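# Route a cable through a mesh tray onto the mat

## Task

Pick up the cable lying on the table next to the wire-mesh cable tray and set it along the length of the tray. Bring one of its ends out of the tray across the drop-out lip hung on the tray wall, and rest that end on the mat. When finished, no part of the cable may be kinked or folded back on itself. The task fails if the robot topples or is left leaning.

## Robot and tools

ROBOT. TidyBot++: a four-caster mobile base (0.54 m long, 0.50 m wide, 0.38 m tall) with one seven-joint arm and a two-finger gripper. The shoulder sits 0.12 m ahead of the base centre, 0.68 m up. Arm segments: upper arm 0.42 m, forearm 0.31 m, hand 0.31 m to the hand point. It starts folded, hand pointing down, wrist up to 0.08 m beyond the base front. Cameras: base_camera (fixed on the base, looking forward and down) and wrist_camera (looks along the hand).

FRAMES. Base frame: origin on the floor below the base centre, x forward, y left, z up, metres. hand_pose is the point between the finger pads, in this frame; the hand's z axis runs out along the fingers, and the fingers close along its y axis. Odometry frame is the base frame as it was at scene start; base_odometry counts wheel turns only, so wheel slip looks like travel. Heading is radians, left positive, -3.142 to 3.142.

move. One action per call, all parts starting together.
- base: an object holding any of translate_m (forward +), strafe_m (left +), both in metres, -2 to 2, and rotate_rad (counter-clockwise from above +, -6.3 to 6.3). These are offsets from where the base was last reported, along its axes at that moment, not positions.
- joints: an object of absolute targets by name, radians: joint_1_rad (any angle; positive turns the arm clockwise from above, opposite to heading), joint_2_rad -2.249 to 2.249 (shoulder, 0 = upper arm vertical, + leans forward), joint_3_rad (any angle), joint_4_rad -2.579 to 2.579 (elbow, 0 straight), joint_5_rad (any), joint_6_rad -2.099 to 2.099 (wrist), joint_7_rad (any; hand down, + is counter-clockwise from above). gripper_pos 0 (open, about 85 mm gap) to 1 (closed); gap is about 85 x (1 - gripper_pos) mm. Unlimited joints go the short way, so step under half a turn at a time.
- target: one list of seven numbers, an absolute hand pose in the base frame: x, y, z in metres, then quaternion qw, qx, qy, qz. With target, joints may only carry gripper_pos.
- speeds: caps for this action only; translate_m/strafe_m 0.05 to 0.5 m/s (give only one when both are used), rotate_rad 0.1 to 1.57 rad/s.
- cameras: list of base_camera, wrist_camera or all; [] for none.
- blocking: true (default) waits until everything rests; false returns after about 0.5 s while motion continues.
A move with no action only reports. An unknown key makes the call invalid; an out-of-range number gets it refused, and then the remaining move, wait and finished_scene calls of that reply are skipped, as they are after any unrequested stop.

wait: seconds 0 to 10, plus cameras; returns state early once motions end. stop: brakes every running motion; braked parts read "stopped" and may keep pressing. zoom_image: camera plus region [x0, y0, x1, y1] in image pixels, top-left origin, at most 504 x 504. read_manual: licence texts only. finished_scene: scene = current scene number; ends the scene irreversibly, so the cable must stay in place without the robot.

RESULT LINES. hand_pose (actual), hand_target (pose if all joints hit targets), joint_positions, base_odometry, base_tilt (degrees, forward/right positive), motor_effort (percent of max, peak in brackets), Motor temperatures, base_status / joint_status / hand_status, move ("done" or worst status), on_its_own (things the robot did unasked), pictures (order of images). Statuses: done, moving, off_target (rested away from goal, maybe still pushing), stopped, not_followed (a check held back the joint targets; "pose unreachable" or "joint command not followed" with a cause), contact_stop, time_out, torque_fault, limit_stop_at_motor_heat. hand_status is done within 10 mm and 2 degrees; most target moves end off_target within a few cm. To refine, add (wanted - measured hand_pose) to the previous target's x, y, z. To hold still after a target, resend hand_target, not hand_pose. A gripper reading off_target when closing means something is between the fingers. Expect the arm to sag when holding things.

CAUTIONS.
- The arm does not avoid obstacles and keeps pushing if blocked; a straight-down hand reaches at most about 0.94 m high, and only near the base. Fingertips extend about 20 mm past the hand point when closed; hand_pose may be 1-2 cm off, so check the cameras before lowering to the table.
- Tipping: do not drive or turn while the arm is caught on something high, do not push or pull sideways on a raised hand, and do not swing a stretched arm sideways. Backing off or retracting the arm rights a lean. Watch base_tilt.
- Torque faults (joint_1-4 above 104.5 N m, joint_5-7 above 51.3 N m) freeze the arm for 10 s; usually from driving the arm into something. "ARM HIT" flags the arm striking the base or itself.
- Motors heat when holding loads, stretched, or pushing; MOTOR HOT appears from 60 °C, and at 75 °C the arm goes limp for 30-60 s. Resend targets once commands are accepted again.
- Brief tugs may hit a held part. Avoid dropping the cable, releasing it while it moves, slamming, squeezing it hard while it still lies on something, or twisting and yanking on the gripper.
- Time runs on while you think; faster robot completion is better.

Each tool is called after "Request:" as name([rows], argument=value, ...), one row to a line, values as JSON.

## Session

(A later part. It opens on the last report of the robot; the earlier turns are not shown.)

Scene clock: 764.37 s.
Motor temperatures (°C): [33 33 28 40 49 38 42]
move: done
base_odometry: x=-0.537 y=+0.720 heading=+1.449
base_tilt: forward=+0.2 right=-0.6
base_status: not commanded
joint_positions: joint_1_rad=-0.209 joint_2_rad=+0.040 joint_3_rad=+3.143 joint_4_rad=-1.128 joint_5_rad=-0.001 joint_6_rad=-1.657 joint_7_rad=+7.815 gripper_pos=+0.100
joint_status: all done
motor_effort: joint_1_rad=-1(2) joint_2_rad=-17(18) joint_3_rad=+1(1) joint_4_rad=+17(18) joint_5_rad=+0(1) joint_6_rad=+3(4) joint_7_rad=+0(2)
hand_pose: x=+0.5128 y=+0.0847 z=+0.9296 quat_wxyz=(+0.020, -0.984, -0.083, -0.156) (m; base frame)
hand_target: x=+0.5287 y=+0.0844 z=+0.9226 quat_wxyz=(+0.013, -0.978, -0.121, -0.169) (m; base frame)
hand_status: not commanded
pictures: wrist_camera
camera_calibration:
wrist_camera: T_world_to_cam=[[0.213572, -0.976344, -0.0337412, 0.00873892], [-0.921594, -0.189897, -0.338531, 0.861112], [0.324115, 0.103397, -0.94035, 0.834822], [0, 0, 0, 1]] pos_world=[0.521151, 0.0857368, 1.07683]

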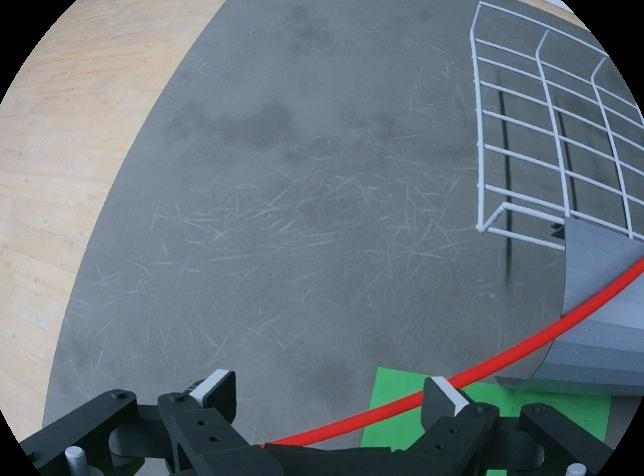

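Request:
move(joints={"joint_1_rad":0.45,"joint_2_rad":-0.05,"joint_4_rad":-1.15,"joint_6_rad":-1.5,"joint_7_rad":8.0}, cameras=["wrist_camera"])

Scene clock: 771.97 s.
Motor temperatures (°C): [33 33 28 40 49 38 42]
move: done
base_odometry: x=-0.537 y=+0.720 heading=+1.449
base_tilt: forward=+0.1 right=-0.6
base_status: not commanded
joint_positions: joint_1_rad=+0.440 joint_2_rad=-0.038 joint_3_rad=+3.143 joint_4_rad=-1.129 joint_5_rad=-0.001 joint_6_rad=-1.559 joint_7_rad=+7.914 gripper_pos=+0.100
joint_status: all done
motor_effort: joint_1_rad=-1(2) joint_2_rad=-15(19) joint_3_rad=+0(2) joint_4_rad=+17(18) joint_5_rad=+0(1) joint_6_rad=+5(5) joint_7_rad=+0(2)
hand_pose: x=+0.4902 y=-0.1734 z=+0.9729 quat_wxyz=(-0.060, -0.952, +0.184, -0.236) (m; base frame)
hand_target: x=+0.4974 y=-0.1813 z=+0.9779 quat_wxyz=(-0.079, -0.952, +0.146, -0.256) (m; base frame)
hand_status: not commanded
pictures: wrist_camera
camera_calibration:
wrist_camera: T_world_to_cam=[[-0.333877, -0.942505, 0.0145104, -0.00965175], [-0.821347, 0.283335, -0.495086, 0.991129], [0.46251, -0.177216, -0.868723, 0.723339], [0, 0, 0, 1]] pos_world=[0.476287, -0.161731, 1.11922]

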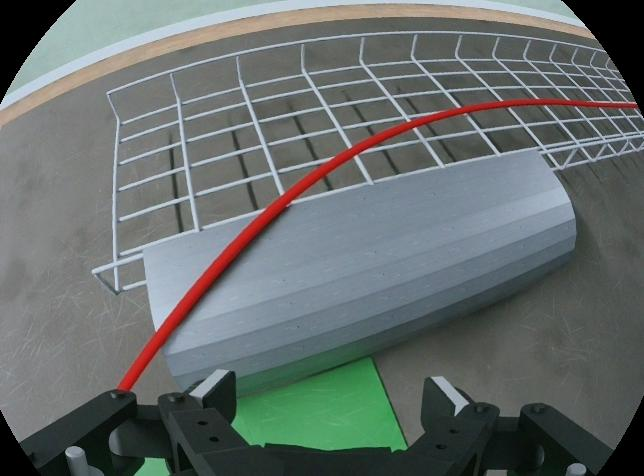

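Request:
move(joints={"joint_1_rad":-0.18,"joint_2_rad":0.13,"joint_4_rad":-1.12,"joint_6_rad":-1.95,"joint_7_rad":6.64,"gripper_pos":0.3}, cameras=["wrist_camera"])

Request:
move(joints={"joint_2_rad":0.19,"joint_4_rad":-1.18,"joint_6_rad":-1.75}, cameras=["wrist_camera"])

Scene clock: 812.73 s.
Motor temperatures (°C): [33 33 28 40 49 38 42]
move: done
base_odometry: x=-0.537 y=+0.720 heading=+1.449
base_tilt: forward=+0.1 right=-0.6
base_status: not commanded
joint_positions: joint_1_rad=-0.170 joint_2_rad=+0.122 joint_3_rad=+3.143 joint_4_rad=-1.129 joint_5_rad=-0.001 joint_6_rad=-1.893 joint_7_rad=+6.727 gripper_pos=+0.300
joint_status: all done
motor_effort: joint_1_rad=+0(2) joint_2_rad=-19(20) joint_3_rad=+0(2) joint_4_rad=+17(18) joint_5_rad=+0(1) joint_6_rad=+0(5) joint_7_rad=+0(2)
hand_pose: x=+0.4625 y=+0.0603 z=+0.8870 quat_wxyz=(+0.000, -0.887, +0.461, +0.001) (m; base frame)
hand_target: x=+0.4481 y=+0.0612 z=+0.8874 quat_wxyz=(-0.019, -0.869, +0.494, +0.022) (m; base frame)
hand_status: not commanded
pictures: wrist_camera
camera_calibration:
wrist_camera: T_world_to_cam=[[-0.796592, -0.603693, -0.0315535, 0.436986], [-0.603101, 0.797213, -0.0268546, 0.312419], [0.0413668, -0.00236224, -0.999141, 1.00291], [0, 0, 0, 1]] pos_world=[0.495033, 0.0171099, 1.02423]

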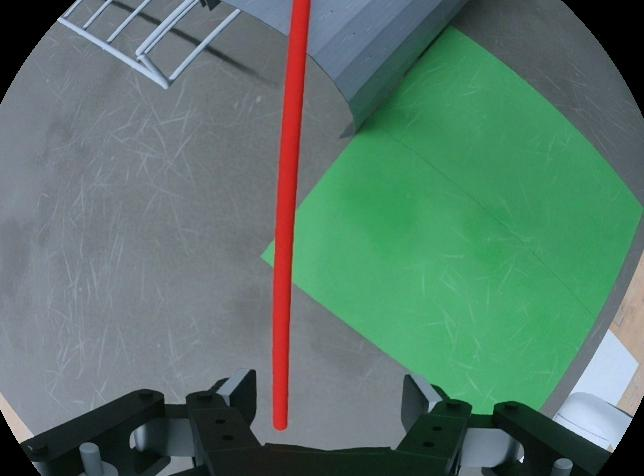

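Scene clock: 813.63 s.
Motor temperatures (°C): [33 33 28 40 49 38 42]
move: done
base_odometry: x=-0.537 y=+0.720 heading=+1.449
base_tilt: forward=+0.2 right=-0.6
base_status: not commanded
joint_positions: joint_1_rad=-0.170 joint_2_rad=+0.195 joint_3_rad=+3.143 joint_4_rad=-1.164 joint_5_rad=-0.001 joint_6_rad=-1.777 joint_7_rad=+6.725 gripper_pos=+0.300
joint_status: all done
motor_effort: joint_1_rad=-1(1) joint_2_rad=-22(25) joint_3_rad=+0(1) joint_4_rad=+16(18) joint_5_rad=+0(1) joint_6_rad=+0(2) joint_7_rad=+0(1)
hand_pose: x=+0.5037 y=+0.0673 z=+0.8495 quat_wxyz=(+0.002, -0.887, +0.462, -0.002) (m; base frame)
hand_target: x=+0.5066 y=+0.0719 z=+0.8465 quat_wxyz=(+0.007, -0.869, +0.494, -0.008) (m; base frame)
hand_status: not commanded
pictures: wrist_camera
camera_calibration:
wrist_camera: T_world_to_cam=[[-0.797622, -0.601887, -0.0391306, 0.479754], [-0.601096, 0.798581, -0.0308713, 0.332979], [0.04983, -0.00110238, -0.998757, 0.959049], [0, 0, 0, 1]] pos_world=[0.535025, 0.0239046, 0.98691]

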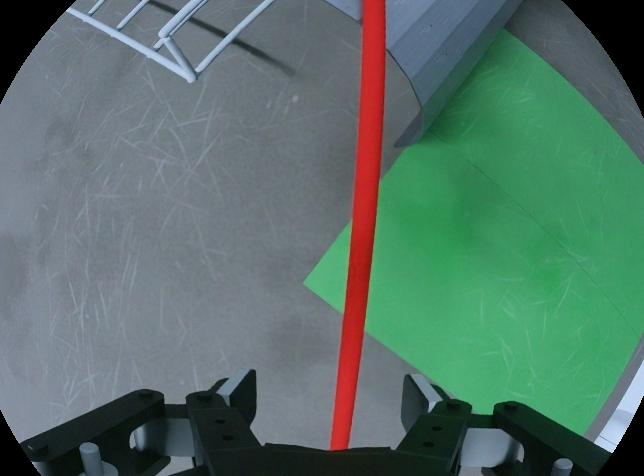

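Request:
move(joints={"joint_1_rad":0.6,"joint_2_rad":0.0,"joint_4_rad":-1.0,"joint_6_rad":-1.0,"joint_7_rad":6.3}, cameras=["wrist_camera"])

Scene clock: 826.57 s.
Motor temperatures (°C): [33 33 28 40 49 38 42]
move: done
base_odometry: x=-0.537 y=+0.720 heading=+1.449
base_tilt: forward=+0.1 right=-0.6
base_status: not commanded
joint_positions: joint_1_rad=+0.591 joint_2_rad=+0.008 joint_3_rad=+3.143 joint_4_rad=-1.021 joint_5_rad=-0.001 joint_6_rad=-1.062 joint_7_rad=+6.386 gripper_pos=+0.300
joint_status: all done
motor_effort: joint_1_rad=-1(3) joint_2_rad=-18(24) joint_3_rad=-1(2) joint_4_rad=+20(20) joint_5_rad=+0(1) joint_6_rad=+7(9) joint_7_rad=+0(2)
hand_pose: x=+0.5704 y=-0.3018 z=+1.1097 quat_wxyz=(+0.213, -0.445, +0.742, -0.454) (m; base frame)
hand_target: x=+0.5717 y=-0.3081 z=+1.1429 quat_wxyz=(+0.248, -0.399, +0.741, -0.480) (m; base frame)
hand_status: not commanded
pictures: wrist_camera
camera_calibration:
wrist_camera: T_world_to_cam=[[-0.460802, 0.145342, -0.875521, 1.28246], [0.516935, 0.84584, -0.131657, 0.164174], [0.721415, -0.513255, -0.464898, 0.0851024], [0, 0, 0, 1]] pos_world=[0.444698, -0.281581, 1.184]

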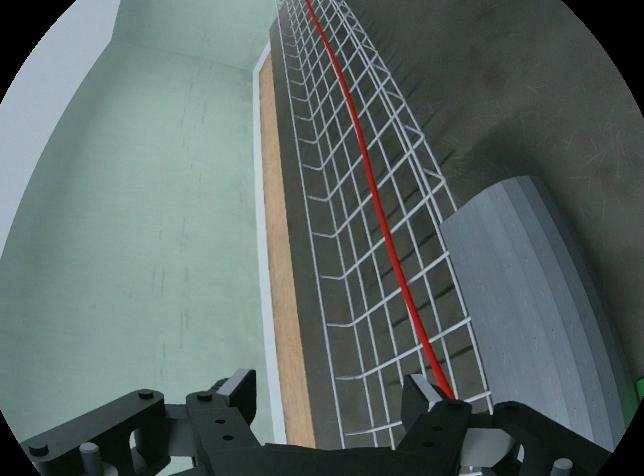

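Request:
move(joints={"joint_1_rad":1.1,"joint_2_rad":-0.1,"joint_4_rad":-1.0,"joint_6_rad":-0.95,"joint_7_rad":7.9}, cameras=["wrist_camera"])

Scene clock: 832.83 s.
Motor temperatures (°C): [33 33 28 40 49 38 42]
move: done
base_odometry: x=-0.537 y=+0.720 heading=+1.449
base_tilt: forward=+0.1 right=-0.6
base_status: not commanded
joint_positions: joint_1_rad=+1.091 joint_2_rad=-0.090 joint_3_rad=+3.143 joint_4_rad=-1.021 joint_5_rad=-0.001 joint_6_rad=-1.010 joint_7_rad=+7.812 gripper_pos=+0.300
joint_status: all done
motor_effort: joint_1_rad=+0(2) joint_2_rad=-14(19) joint_3_rad=+0(2) joint_4_rad=+19(21) joint_5_rad=+0(1) joint_6_rad=+9(10) joint_7_rad=-1(2)
hand_pose: x=+0.3528 y=-0.4473 z=+1.1755 quat_wxyz=(-0.282, -0.696, +0.443, -0.489) (m; base frame)
hand_target: x=+0.3486 y=-0.4481 z=+1.2101 quat_wxyz=(-0.326, -0.690, +0.402, -0.506) (m; base frame)
hand_status: not commanded
pictures: wrist_camera
camera_calibration:
wrist_camera: T_world_to_cam=[[-0.873525, -0.486413, -0.018905, 0.117065], [-0.147561, 0.301608, -0.941944, 1.35189], [0.463875, -0.820022, -0.335238, -0.000752785], [0, 0, 0, 1]] pos_world=[0.302094, -0.351415, 1.27536]

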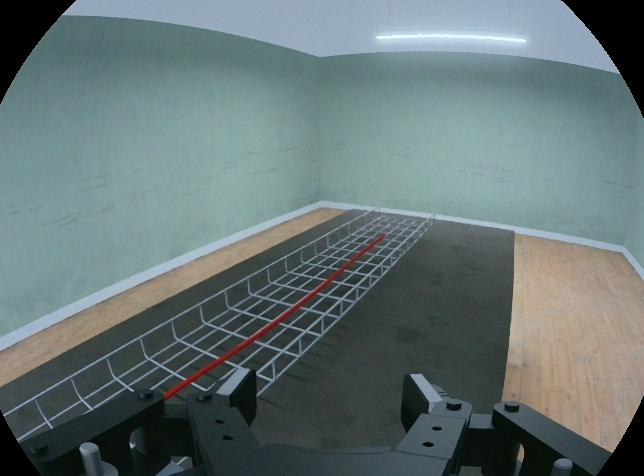

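Request:
move(joints={"joint_1_rad":-0.2,"joint_2_rad":0.11,"joint_4_rad":-1.05,"joint_6_rad":-1.98,"joint_7_rad":6.605}, cameras=["wrist_camera"])

Request:
move(joints={"joint_2_rad":0.155,"joint_4_rad":-1.335,"joint_6_rad":-1.61}, cameras=["wrist_camera"])

Scene clock: 856.03 s.
Motor temperatures (°C): [33 33 28 40 49 38 42]
move: done
base_odometry: x=-0.537 y=+0.720 heading=+1.449
base_tilt: forward=+0.1 right=-0.6
base_status: not commanded
joint_positions: joint_1_rad=-0.190 joint_2_rad=+0.099 joint_3_rad=+3.143 joint_4_rad=-1.028 joint_5_rad=-0.001 joint_6_rad=-1.923 joint_7_rad=+6.692 gripper_pos=+0.300
joint_status: all done
motor_effort: joint_1_rad=-1(3) joint_2_rad=-18(20) joint_3_rad=+0(2) joint_4_rad=+16(19) joint_5_rad=+1(1) joint_6_rad=+1(9) joint_7_rad=-1(2)
hand_pose: x=+0.4665 y=+0.0680 z=+0.9253 quat_wxyz=(+0.029, -0.883, +0.467, -0.035) (m; base frame)
hand_target: x=+0.4470 y=+0.0678 z=+0.9143 quat_wxyz=(+0.001, -0.866, +0.501, -0.001) (m; base frame)
hand_status: not commanded
pictures: wrist_camera
camera_calibration:
wrist_camera: T_world_to_cam=[[-0.799384, -0.589592, -0.115612, 0.524134], [-0.585967, 0.807574, -0.0668289, 0.338004], [0.132767, 0.014323, -0.991044, 0.989768], [0, 0, 0, 1]] pos_world=[0.485635, 0.0218855, 1.06409]

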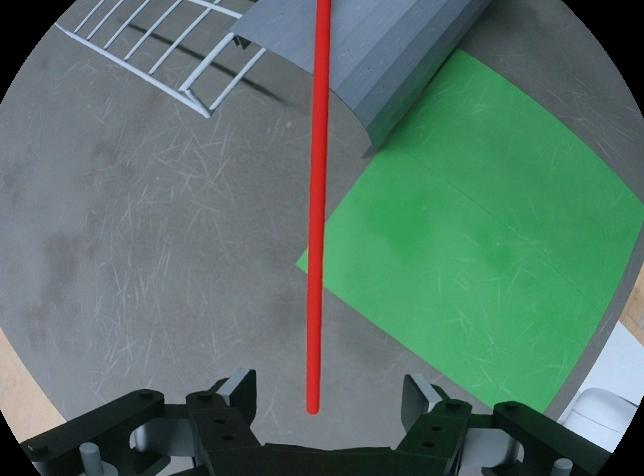

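Scene clock: 857.40 s.
Motor temperatures (°C): [33 33 28 40 49 38 42]
move: done
base_odometry: x=-0.537 y=+0.720 heading=+1.449
base_tilt: forward=+0.1 right=-0.6
base_status: not commanded
joint_positions: joint_1_rad=-0.190 joint_2_rad=+0.155 joint_3_rad=+3.143 joint_4_rad=-1.317 joint_5_rad=-0.001 joint_6_rad=-1.667 joint_7_rad=+6.690 gripper_pos=+0.300
joint_status: all done
motor_effort: joint_1_rad=-1(1) joint_2_rad=-21(23) joint_3_rad=+0(1) joint_4_rad=+17(18) joint_5_rad=+0(1) joint_6_rad=+0(1) joint_7_rad=+0(1)
hand_pose: x=+0.4905 y=+0.0726 z=+0.8173 quat_wxyz=(+0.001, -0.883, +0.469, -0.001) (m; base frame)
hand_target: x=+0.5022 y=+0.0790 z=+0.8119 quat_wxyz=(+0.014, -0.865, +0.501, -0.016) (m; base frame)
hand_status: not commanded
pictures: wrist_camera
camera_calibration:
wrist_camera: T_world_to_cam=[[-0.80713, -0.589287, -0.0358057, 0.472085], [-0.58858, 0.807921, -0.0289475, 0.311434], [0.0459866, -0.00228989, -0.998939, 0.929671], [0, 0, 0, 1]] pos_world=[0.521586, 0.0287087, 0.954604]

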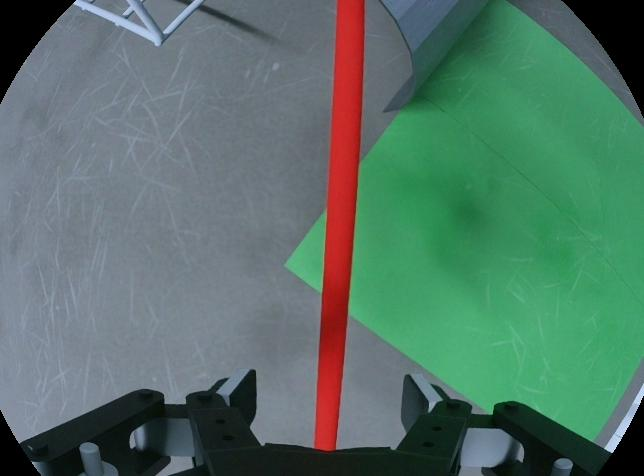

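Request:
move(joints={"joint_2_rad":0.16,"joint_4_rad":-1.39,"joint_6_rad":-1.56}, cameras=["wrist_camera"])

Request:
move(joints={"gripper_pos":0.96}, cameras=["wrist_camera"])

Scene clock: 863.70 s.
Motor temperatures (°C): [33 33 28 40 49 38 42]
move: done
base_odometry: x=-0.537 y=+0.720 heading=+1.449
base_tilt: forward=+0.1 right=-0.6
base_status: not commanded
joint_positions: joint_1_rad=-0.190 joint_2_rad=+0.158 joint_3_rad=+3.143 joint_4_rad=-1.373 joint_5_rad=-0.001 joint_6_rad=-1.615 joint_7_rad=+6.690 gripper_pos=+0.300
joint_status: all done
motor_effort: joint_1_rad=-1(1) joint_2_rad=-21(23) joint_3_rad=-1(1) joint_4_rad=+17(18) joint_5_rad=+0(1) joint_6_rad=+0(1) joint_7_rad=+0(1)
hand_pose: x=+0.4910 y=+0.0727 z=+0.7984 quat_wxyz=(-0.001, -0.883, +0.469, +0.002) (m; base frame)
hand_target: x=+0.5021 y=+0.0790 z=+0.7926 quat_wxyz=(+0.010, -0.865, +0.501, -0.012) (m; base frame)
hand_status: not commanded
pictures: wrist_camera
camera_calibration:
wrist_camera: T_world_to_cam=[[-0.807537, -0.589071, -0.0296569, 0.467164], [-0.588506, 0.808073, -0.0260407, 0.308748], [0.0393048, -0.00357558, -0.999221, 0.914311], [0, 0, 0, 1]] pos_world=[0.523015, 0.0289711, 0.935493]

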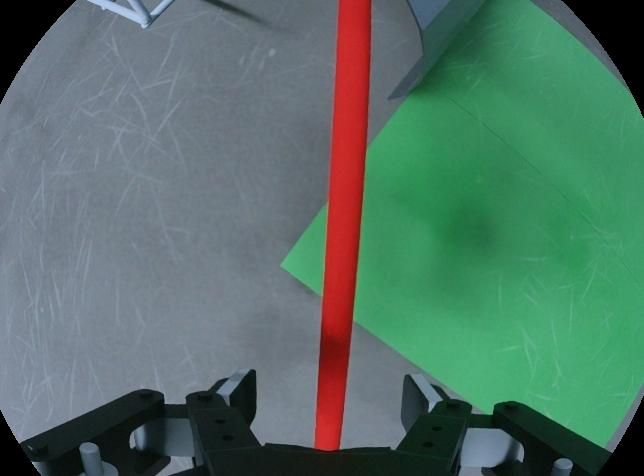

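Scene clock: 864.60 s.
Motor temperatures (°C): [33 33 28 40 49 38 42]
move: off_target
base_odometry: x=-0.537 y=+0.720 heading=+1.449
base_tilt: forward=+0.1 right=-0.6
base_status: not commanded
joint_positions: joint_1_rad=-0.190 joint_2_rad=+0.158 joint_3_rad=+3.143 joint_4_rad=-1.373 joint_5_rad=-0.001 joint_6_rad=-1.614 joint_7_rad=+6.690 gripper_pos=+0.916
joint_status: gripper_pos off_target (ended at +0.916, target +0.960)
motor_effort: joint_1_rad=-1(1) joint_2_rad=-21(21) joint_3_rad=+0(1) joint_4_rad=+17(17) joint_5_rad=+0(1) joint_6_rad=+0(1) joint_7_rad=+0(1)
hand_pose: x=+0.4911 y=+0.0727 z=+0.7984 quat_wxyz=(-0.001, -0.883, +0.469, +0.002) (m; base frame)
hand_target: x=+0.5021 y=+0.0790 z=+0.7926 quat_wxyz=(+0.010, -0.865, +0.501, -0.012) (m; base frame)
hand_status: not commanded
pictures: wrist_camera
camera_calibration:
wrist_camera: T_world_to_cam=[[-0.807668, -0.588872, -0.0300413, 0.46764], [-0.588298, 0.808219, -0.0262235, 0.308837], [0.0397222, -0.00350665, -0.999205, 0.914082], [0, 0, 0, 1]] pos_world=[0.523077, 0.0289773, 0.935502]

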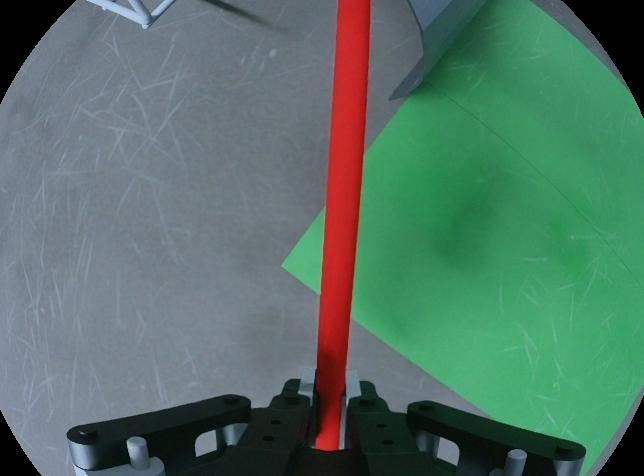

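Request:
move(joints={"joint_1_rad":0.0,"joint_2_rad":-0.072,"joint_4_rad":-1.63,"joint_6_rad":-1.52,"joint_7_rad":7.15}, cameras=["wrist_camera"])

Request:
move(joints={"joint_1_rad":0.37,"joint_2_rad":-0.21,"joint_4_rad":-1.74,"joint_6_rad":-1.68,"joint_7_rad":7.66}, cameras=["wrist_camera"])

Scene clock: 877.17 s.
Motor temperatures (°C): [32 33 28 39 49 38 42]
move: done
base_odometry: x=-0.537 y=+0.720 heading=+1.449
base_tilt: forward=+0.1 right=-0.6
base_status: not commanded
joint_positions: joint_1_rad=-0.011 joint_2_rad=-0.068 joint_3_rad=+3.143 joint_4_rad=-1.608 joint_5_rad=-0.001 joint_6_rad=-1.576 joint_7_rad=+7.064 gripper_pos=+0.916
joint_status: all done
motor_effort: joint_1_rad=-1(2) joint_2_rad=-13(23) joint_3_rad=+1(2) joint_4_rad=+18(18) joint_5_rad=+0(1) joint_6_rad=+1(2) joint_7_rad=-1(2)
hand_pose: x=+0.4125 y=+0.0044 z=+0.8002 quat_wxyz=(+0.006, -0.925, +0.380, -0.012) (m; base frame)
hand_target: x=+0.4229 y=+0.0013 z=+0.7948 quat_wxyz=(+0.011, -0.938, +0.345, -0.030) (m; base frame)
hand_status: not commanded
pictures: wrist_camera
camera_calibration:
wrist_camera: T_world_to_cam=[[-0.676499, -0.734605, -0.0520065, 0.328119], [-0.733144, 0.678464, -0.0467529, 0.39452], [0.0696295, 0.00649994, -0.997552, 0.905077], [0, 0, 0, 1]] pos_world=[0.448192, -0.0325126, 0.938371]

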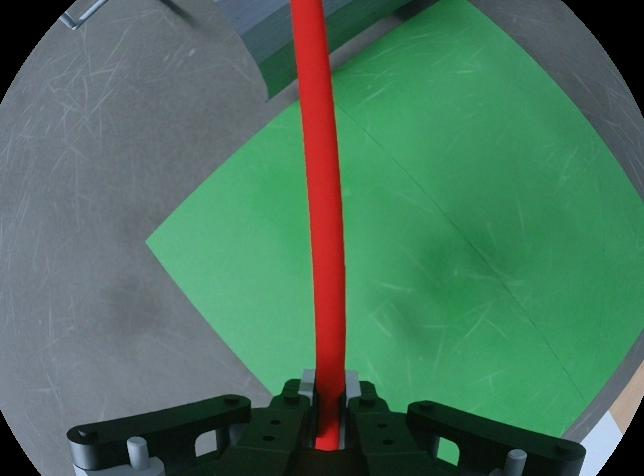

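Scene clock: 879.03 s.
Motor temperatures (°C): [32 33 28 39 49 38 42]
move: done
base_odometry: x=-0.537 y=+0.720 heading=+1.449
base_tilt: forward=+0.1 right=-0.6
base_status: not commanded
joint_positions: joint_1_rad=+0.358 joint_2_rad=-0.199 joint_3_rad=+3.143 joint_4_rad=-1.718 joint_5_rad=-0.001 joint_6_rad=-1.625 joint_7_rad=+7.574 gripper_pos=+0.916
joint_status: all done
motor_effort: joint_1_rad=+0(2) joint_2_rad=-8(14) joint_3_rad=+0(2) joint_4_rad=+17(18) joint_5_rad=+0(1) joint_6_rad=+0(1) joint_7_rad=+0(2)
hand_pose: x=+0.3352 y=-0.0794 z=+0.7994 quat_wxyz=(+0.001, -0.949, +0.314, +0.001) (m; base frame)
hand_target: x=+0.3107 y=-0.0729 z=+0.7956 quat_wxyz=(+0.003, -0.960, +0.278, +0.034) (m; base frame)
hand_status: not commanded
pictures: wrist_camera
camera_calibration:
wrist_camera: T_world_to_cam=[[-0.567463, -0.822677, -0.0344744, 0.156643], [-0.822343, 0.568358, -0.0268438, 0.399922], [0.0416776, 0.013117, -0.999045, 0.921287], [0, 0, 0, 1]] pos_world=[0.379365, -0.110517, 0.936543]

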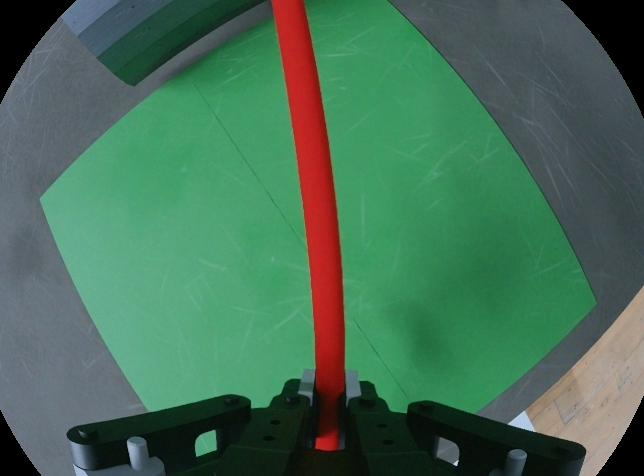

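Request:
move(joints={"joint_2_rad":-0.205,"joint_4_rad":-1.91,"joint_6_rad":-1.40}, cameras=["wrist_camera"])

Scene clock: 887.43 s.
Motor temperatures (°C): [32 33 28 39 49 38 42]
move: done
base_odometry: x=-0.537 y=+0.720 heading=+1.449
base_tilt: forward=+0.1 right=-0.6
base_status: not commanded
joint_positions: joint_1_rad=+0.358 joint_2_rad=-0.199 joint_3_rad=+3.143 joint_4_rad=-1.888 joint_5_rad=-0.001 joint_6_rad=-1.454 joint_7_rad=+7.576 gripper_pos=+0.916
joint_status: all done
motor_effort: joint_1_rad=-1(1) joint_2_rad=-8(9) joint_3_rad=+0(1) joint_4_rad=+16(18) joint_5_rad=+0(1) joint_6_rad=+0(2) joint_7_rad=+0(1)
hand_pose: x=+0.3334 y=-0.0787 z=+0.7457 quat_wxyz=(+0.001, -0.950, +0.314, +0.001) (m; base frame)
hand_target: x=+0.3407 y=-0.0846 z=+0.7406 quat_wxyz=(-0.002, -0.960, +0.278, -0.018) (m; base frame)
hand_status: not commanded
pictures: wrist_camera
camera_calibration:
wrist_camera: T_world_to_cam=[[-0.566218, -0.823538, -0.0343917, 0.153808], [-0.823218, 0.567106, -0.0265298, 0.396606], [0.041352, 0.0132902, -0.999056, 0.867916], [0, 0, 0, 1]] pos_world=[0.377692, -0.109785, 0.882909]

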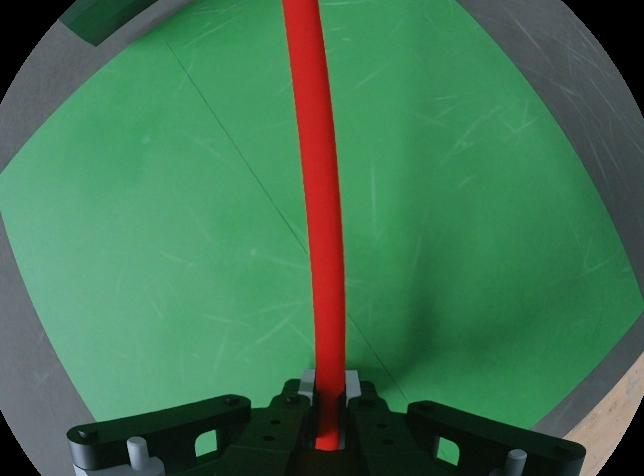

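Request:
move(joints={"joint_2_rad":-0.197,"joint_4_rad":-1.925}, cameras=[])

Request:
move(joints={"gripper_pos":0.8}, cameras=["wrist_camera"])

Request:
move(joints={"gripper_pos":0.5}, cameras=["wrist_camera"])

Scene clock: 892.60 s.
Motor temperatures (°C): [32 33 28 39 49 38 42]
move: done
base_odometry: x=-0.537 y=+0.720 heading=+1.449
base_tilt: forward=+0.1 right=-0.6
base_status: not commanded
joint_positions: joint_1_rad=+0.358 joint_2_rad=-0.201 joint_3_rad=+3.143 joint_4_rad=-1.899 joint_5_rad=-0.001 joint_6_rad=-1.450 joint_7_rad=+7.576 gripper_pos=+0.916
joint_status: all done
motor_effort: joint_1_rad=-1(1) joint_2_rad=-5(9) joint_3_rad=+1(1) joint_4_rad=+13(17) joint_5_rad=+1(1) joint_6_rad=+1(1) joint_7_rad=+0(1)
hand_pose: x=+0.3310 y=-0.0778 z=+0.7428 quat_wxyz=(+0.001, -0.950, +0.313, +0.003) (m; base frame)
hand_target: x=+0.3361 y=-0.0828 z=+0.7340 quat_wxyz=(-0.001, -0.960, +0.278, -0.007) (m; base frame)
hand_status: not commanded
pictures: none
No camera images: "cameras" was empty.

Scene clock: 893.20 s.
Motor temperatures (°C): [32 33 28 39 49 38 42]
move: done
base_odometry: x=-0.537 y=+0.720 heading=+1.449
base_tilt: forward=+0.1 right=-0.5
base_status: not commanded
joint_positions: joint_1_rad=+0.361 joint_2_rad=-0.202 joint_3_rad=+3.143 joint_4_rad=-1.901 joint_5_rad=-0.001 joint_6_rad=-1.449 joint_7_rad=+7.576 gripper_pos=+0.800
joint_status: all done
motor_effort: joint_1_rad=+0(1) joint_2_rad=-7(8) joint_3_rad=+0(1) joint_4_rad=+15(17) joint_5_rad=+0(1) joint_6_rad=+0(1) joint_7_rad=-1(1)
hand_pose: x=+0.3304 y=-0.0783 z=+0.7426 quat_wxyz=(+0.001, -0.949, +0.315, +0.003) (m; base frame)
hand_target: x=+0.3361 y=-0.0828 z=+0.7340 quat_wxyz=(-0.001, -0.960, +0.278, -0.007) (m; base frame)
hand_status: not commanded
pictures: wrist_camera
camera_calibration:
wrist_camera: T_world_to_cam=[[-0.56885, -0.821766, -0.0333216, 0.152511], [-0.821599, 0.569634, -0.0221895, 0.390246], [0.0372157, 0.0147545, -0.999198, 0.86645], [0, 0, 0, 1]] pos_world=[0.375136, -0.109753, 0.879497]

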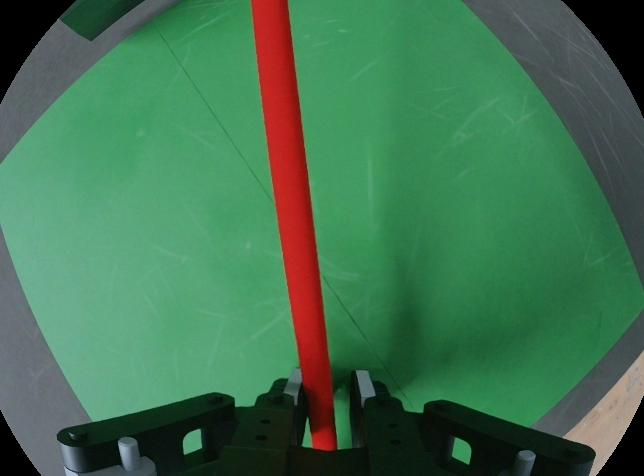

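Scene clock: 893.90 s.
Motor temperatures (°C): [32 33 28 39 49 38 42]
move: done
base_odometry: x=-0.537 y=+0.720 heading=+1.449
base_tilt: forward=+0.1 right=-0.6
base_status: not commanded
joint_positions: joint_1_rad=+0.361 joint_2_rad=-0.202 joint_3_rad=+3.143 joint_4_rad=-1.906 joint_5_rad=-0.001 joint_6_rad=-1.449 joint_7_rad=+7.576 gripper_pos=+0.500
joint_status: all done
motor_effort: joint_1_rad=-1(1) joint_2_rad=-8(9) joint_3_rad=+0(1) joint_4_rad=+17(17) joint_5_rad=+0(1) joint_6_rad=+0(1) joint_7_rad=+0(1)
hand_pose: x=+0.3285 y=-0.0776 z=+0.7408 quat_wxyz=(+0.001, -0.949, +0.315, +0.006) (m; base frame)
hand_target: x=+0.3361 y=-0.0828 z=+0.7340 quat_wxyz=(-0.001, -0.960, +0.278, -0.007) (m; base frame)
hand_status: not commanded
pictures: wrist_camera
camera_calibration:
wrist_camera: T_world_to_cam=[[-0.56907, -0.821668, -0.0319581, 0.151042], [-0.82167, 0.56972, -0.0166861, 0.384271], [0.0319175, 0.0167634, -0.99935, 0.866777], [0, 0, 0, 1]] pos_world=[0.374032, -0.109351, 0.877453]

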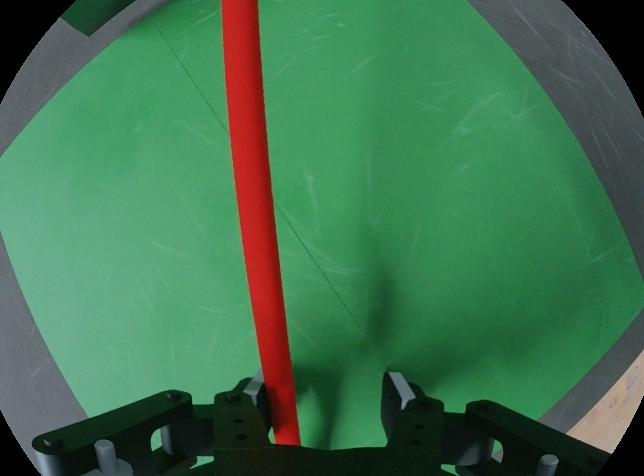

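Request:
move(joints={"joint_1_rad":0.25,"joint_7_rad":7.46}, cameras=["wrist_camera"])

Request:
move(joints={"joint_1_rad":0.15,"joint_7_rad":7.36}, cameras=["wrist_camera"])

Scene clock: 899.43 s.
Motor temperatures (°C): [32 33 28 39 49 38 42]
move: done
base_odometry: x=-0.537 y=+0.720 heading=+1.449
base_tilt: forward=+0.2 right=-0.6
base_status: not commanded
joint_positions: joint_1_rad=+0.260 joint_2_rad=-0.202 joint_3_rad=+3.143 joint_4_rad=-1.906 joint_5_rad=-0.001 joint_6_rad=-1.449 joint_7_rad=+7.524 gripper_pos=+0.500
joint_status: all done
motor_effort: joint_1_rad=-1(2) joint_2_rad=-8(8) joint_3_rad=+1(1) joint_4_rad=+17(17) joint_5_rad=+0(1) joint_6_rad=-1(1) joint_7_rad=-1(2)
hand_pose: x=+0.3353 y=-0.0560 z=+0.7408 quat_wxyz=(+0.001, -0.957, +0.292, +0.006) (m; base frame)
hand_target: x=+0.3445 y=-0.0562 z=+0.7340 quat_wxyz=(+0.000, -0.949, +0.316, -0.007) (m; base frame)
hand_status: not commanded
pictures: wrist_camera
camera_calibration:
wrist_camera: T_world_to_cam=[[-0.527943, -0.848702, -0.0313177, 0.156895], [-0.848722, 0.528574, -0.0167688, 0.384355], [0.0307854, 0.017727, -0.999369, 0.866645], [0, 0, 0, 1]] pos_world=[0.382362, -0.0853659, 0.877457]

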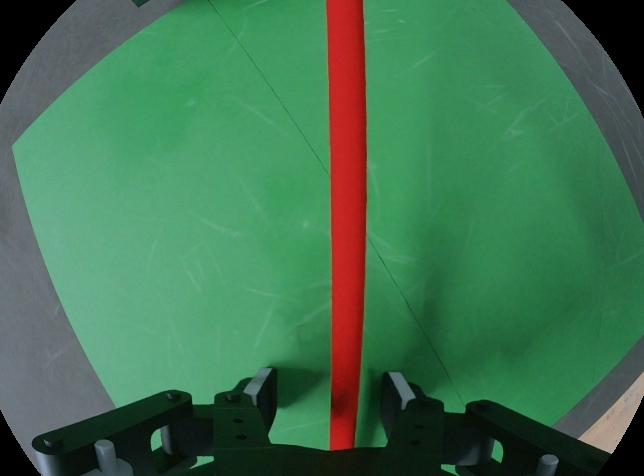

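Scene clock: 900.33 s.
Motor temperatures (°C): [32 33 28 39 49 38 42]
move: done
base_odometry: x=-0.537 y=+0.720 heading=+1.449
base_tilt: forward=+0.1 right=-0.6
base_status: not commanded
joint_positions: joint_1_rad=+0.160 joint_2_rad=-0.202 joint_3_rad=+3.143 joint_4_rad=-1.906 joint_5_rad=-0.001 joint_6_rad=-1.449 joint_7_rad=+7.445 gripper_pos=+0.500
joint_status: all done
motor_effort: joint_1_rad=+0(2) joint_2_rad=-8(8) joint_3_rad=+1(1) joint_4_rad=+17(18) joint_5_rad=+0(1) joint_6_rad=+0(1) joint_7_rad=+0(2)
hand_pose: x=+0.3398 y=-0.0342 z=+0.7408 quat_wxyz=(+0.000, -0.960, +0.281, +0.006) (m; base frame)
hand_target: x=+0.3490 y=-0.0334 z=+0.7340 quat_wxyz=(+0.001, -0.949, +0.316, -0.007) (m; base frame)
hand_status: not commanded
pictures: wrist_camera
camera_calibration:
wrist_camera: T_world_to_cam=[[-0.509835, -0.859736, -0.0303651, 0.170555], [-0.859746, 0.51044, -0.0169558, 0.379908], [0.0300771, 0.0174616, -0.999395, 0.866371], [0, 0, 0, 1]] pos_world=[0.387521, -0.0624164, 0.877468]

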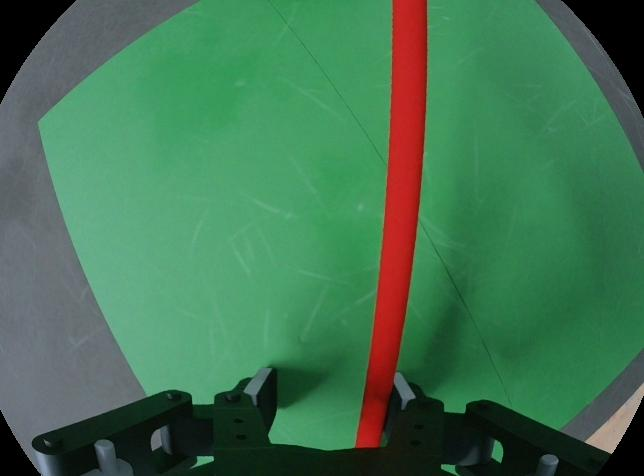

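Request:
move(joints={"joint_1_rad":0.23,"gripper_pos":0.3}, cameras=["wrist_camera"])

Request:
move(joints={"joint_2_rad":-0.2,"joint_4_rad":-1.75,"joint_6_rad":-1.65}, cameras=["wrist_camera"])

Scene clock: 906.20 s.
Motor temperatures (°C): [32 33 28 39 49 38 42]
move: done
base_odometry: x=-0.537 y=+0.720 heading=+1.449
base_tilt: forward=+0.1 right=-0.6
base_status: not commanded
joint_positions: joint_1_rad=+0.223 joint_2_rad=-0.202 joint_3_rad=+3.143 joint_4_rad=-1.906 joint_5_rad=-0.001 joint_6_rad=-1.449 joint_7_rad=+7.445 gripper_pos=+0.300
joint_status: all done
motor_effort: joint_1_rad=-1(1) joint_2_rad=-8(8) joint_3_rad=+0(1) joint_4_rad=+17(17) joint_5_rad=+0(1) joint_6_rad=+0(1) joint_7_rad=+0(1)
hand_pose: x=+0.3372 y=-0.0480 z=+0.7408 quat_wxyz=(+0.000, -0.950, +0.312, +0.006) (m; base frame)
hand_target: x=+0.3456 y=-0.0517 z=+0.7340 quat_wxyz=(+0.001, -0.935, +0.354, -0.007) (m; base frame)
hand_status: not commanded
pictures: wrist_camera
camera_calibration:
wrist_camera: T_world_to_cam=[[-0.563459, -0.825586, -0.0303585, 0.177045], [-0.825557, 0.564063, -0.0169574, 0.375795], [0.0311239, 0.0155079, -0.999395, 0.866244], [0, 0, 0, 1]] pos_world=[0.383037, -0.0792401, 0.877468]

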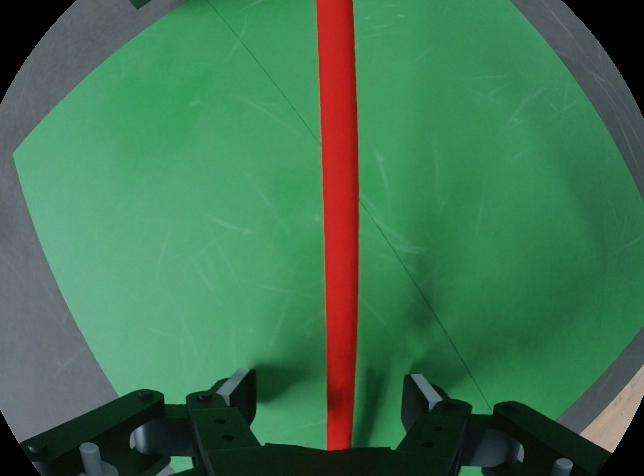

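Scene clock: 907.33 s.
Motor temperatures (°C): [32 33 28 39 49 38 42]
move: done
base_odometry: x=-0.537 y=+0.720 heading=+1.449
base_tilt: forward=+0.1 right=-0.6
base_status: not commanded
joint_positions: joint_1_rad=+0.223 joint_2_rad=-0.202 joint_3_rad=+3.143 joint_4_rad=-1.770 joint_5_rad=-0.001 joint_6_rad=-1.594 joint_7_rad=+7.445 gripper_pos=+0.300
joint_status: all done
motor_effort: joint_1_rad=-1(1) joint_2_rad=-8(9) joint_3_rad=+0(1) joint_4_rad=+18(18) joint_5_rad=+0(1) joint_6_rad=+1(2) joint_7_rad=+0(1)
hand_pose: x=+0.3371 y=-0.0480 z=+0.7835 quat_wxyz=(+0.000, -0.950, +0.312, +0.011) (m; base frame)
hand_target: x=+0.3262 y=-0.0471 z=+0.7900 quat_wxyz=(-0.004, -0.935, +0.354, +0.029) (m; base frame)
hand_status: not commanded
pictures: wrist_camera
camera_calibration:
wrist_camera: T_world_to_cam=[[-0.563549, -0.825643, -0.0269547, 0.175653], [-0.825789, 0.563918, -0.00825378, 0.369681], [0.0220149, 0.0176075, -0.999603, 0.912207], [0, 0, 0, 1]] pos_world=[0.384186, -0.079505, 0.919631]

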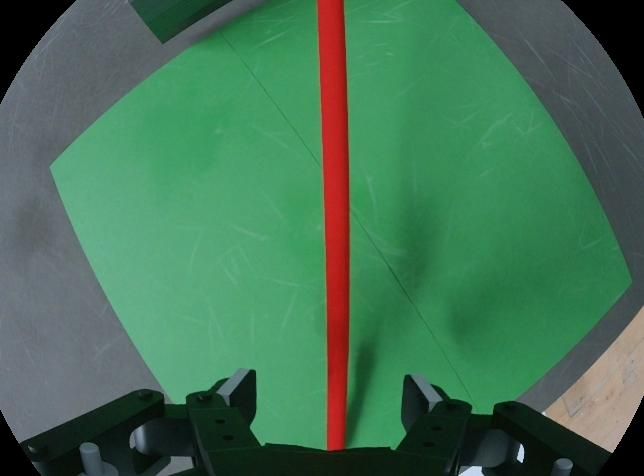

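Stays. Raise more.

Request:
move(joints={"joint_2_rad":-0.15,"joint_4_rad":-1.4,"joint_6_rad":-1.95}, cameras=["wrist_camera"])

Request:
move(joints={"joint_2_rad":-0.35,"joint_4_rad":-1.4,"joint_6_rad":-1.6}, cameras=["wrist_camera"])

Scene clock: 915.27 s.
Motor temperatures (°C): [32 33 28 39 49 38 42]
move: done
base_odometry: x=-0.537 y=+0.720 heading=+1.449
base_tilt: forward=+0.1 right=-0.6
base_status: not commanded
joint_positions: joint_1_rad=+0.223 joint_2_rad=-0.163 joint_3_rad=+3.143 joint_4_rad=-1.423 joint_5_rad=-0.001 joint_6_rad=-1.891 joint_7_rad=+7.445 gripper_pos=+0.300
joint_status: all done
motor_effort: joint_1_rad=-1(1) joint_2_rad=-9(10) joint_3_rad=+0(1) joint_4_rad=+16(18) joint_5_rad=+0(1) joint_6_rad=+0(2) joint_7_rad=+0(1)
hand_pose: x=+0.3420 y=-0.0492 z=+0.8819 quat_wxyz=(+0.000, -0.950, +0.311, +0.005) (m; base frame)
hand_target: x=+0.3309 y=-0.0482 z=+0.8862 quat_wxyz=(-0.004, -0.935, +0.354, +0.029) (m; base frame)
hand_status: not commanded
pictures: wrist_camera
camera_calibration:
wrist_camera: T_world_to_cam=[[-0.562926, -0.825915, -0.0312966, 0.183674], [-0.825812, 0.563602, -0.0196778, 0.385183], [0.033891, 0.014768, -0.999316, 1.006], [0, 0, 0, 1]] pos_world=[0.38739, -0.0802472, 1.01864]

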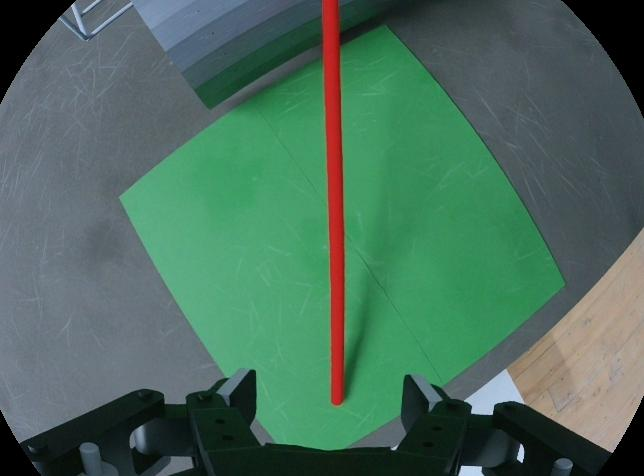

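Scene clock: 916.80 s.
Motor temperatures (°C): [32 33 28 39 49 38 42]
move: done
base_odometry: x=-0.537 y=+0.720 heading=+1.449
base_tilt: forward=+0.2 right=-0.6
base_status: not commanded
joint_positions: joint_1_rad=+0.223 joint_2_rad=-0.351 joint_3_rad=+3.143 joint_4_rad=-1.418 joint_5_rad=-0.001 joint_6_rad=-1.659 joint_7_rad=+7.445 gripper_pos=+0.300
joint_status: all done
motor_effort: joint_1_rad=-1(1) joint_2_rad=-3(11) joint_3_rad=+1(1) joint_4_rad=+17(18) joint_5_rad=+0(1) joint_6_rad=+4(5) joint_7_rad=+0(1)
hand_pose: x=+0.3691 y=-0.0554 z=+0.9438 quat_wxyz=(+0.020, -0.930, +0.305, -0.205) (m; base frame)
hand_target: x=+0.3874 y=-0.0615 z=+0.9590 quat_wxyz=(+0.032, -0.907, +0.344, -0.241) (m; base frame)
hand_status: not commanded
pictures: wrist_camera
camera_calibration:
wrist_camera: T_world_to_cam=[[-0.518958, -0.835767, -0.179378, 0.318718], [-0.737041, 0.543791, -0.401326, 0.738706], [0.432959, -0.0760624, -0.898199, 0.819345], [0, 0, 0, 1]] pos_world=[0.355115, -0.0730061, 1.08957]

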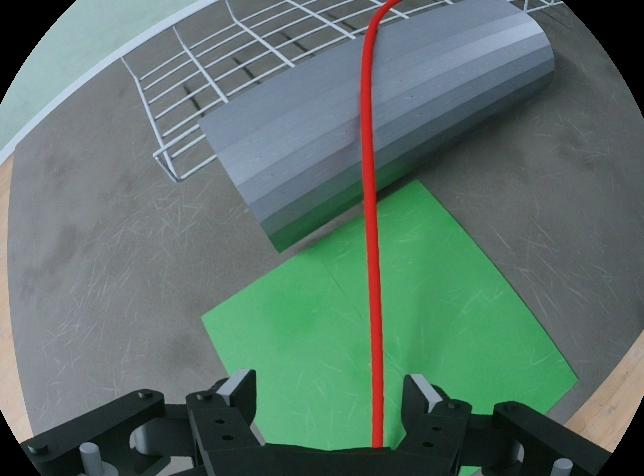

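Request:
move(joints={"joint_1_rad":0.6,"joint_2_rad":-0.35,"joint_4_rad":-1.4,"joint_6_rad":-1.2,"joint_7_rad":7.9})

Scene clock: 922.20 s.
Motor temperatures (°C): [32 33 28 39 49 38 42]
move: done
base_odometry: x=-0.537 y=+0.720 heading=+1.449
base_tilt: forward=+0.1 right=-0.5
base_status: not commanded
joint_positions: joint_1_rad=+0.589 joint_2_rad=-0.351 joint_3_rad=+3.143 joint_4_rad=-1.418 joint_5_rad=-0.001 joint_6_rad=-1.261 joint_7_rad=+7.814 gripper_pos=+0.300
joint_status: all done
motor_effort: joint_1_rad=-1(2) joint_2_rad=-5(6) joint_3_rad=+0(2) joint_4_rad=+19(20) joint_5_rad=+0(1) joint_6_rad=+7(7) joint_7_rad=+0(1)
hand_pose: x=+0.4163 y=-0.1973 z=+1.0149 quat_wxyz=(-0.107, -0.873, +0.285, -0.381) (m; base frame)
hand_target: x=+0.4256 y=-0.2082 z=+1.0379 quat_wxyz=(-0.137, -0.868, +0.247, -0.409) (m; base frame)
hand_status: not commanded
pictures: base_camera, wrist_camera
camera_calibration:
wrist_camera: T_world_to_cam=[[-0.538277, -0.842305, -0.0279486, 0.0904572], [-0.549167, 0.375716, -0.746494, 1.11808], [0.639276, -0.386472, -0.664805, 0.467952], [0, 0, 0, 1]] pos_world=[0.363551, -0.163036, 1.14826]

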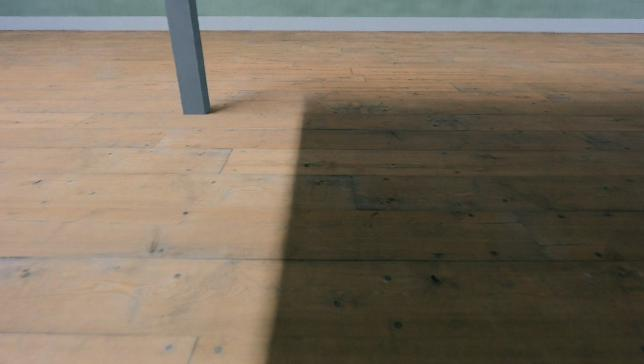

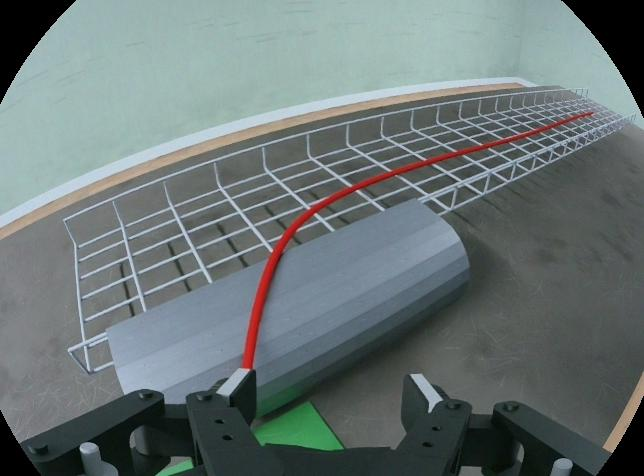

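Request:
finished_scene(scene=1)

The scene is finished: the task was done.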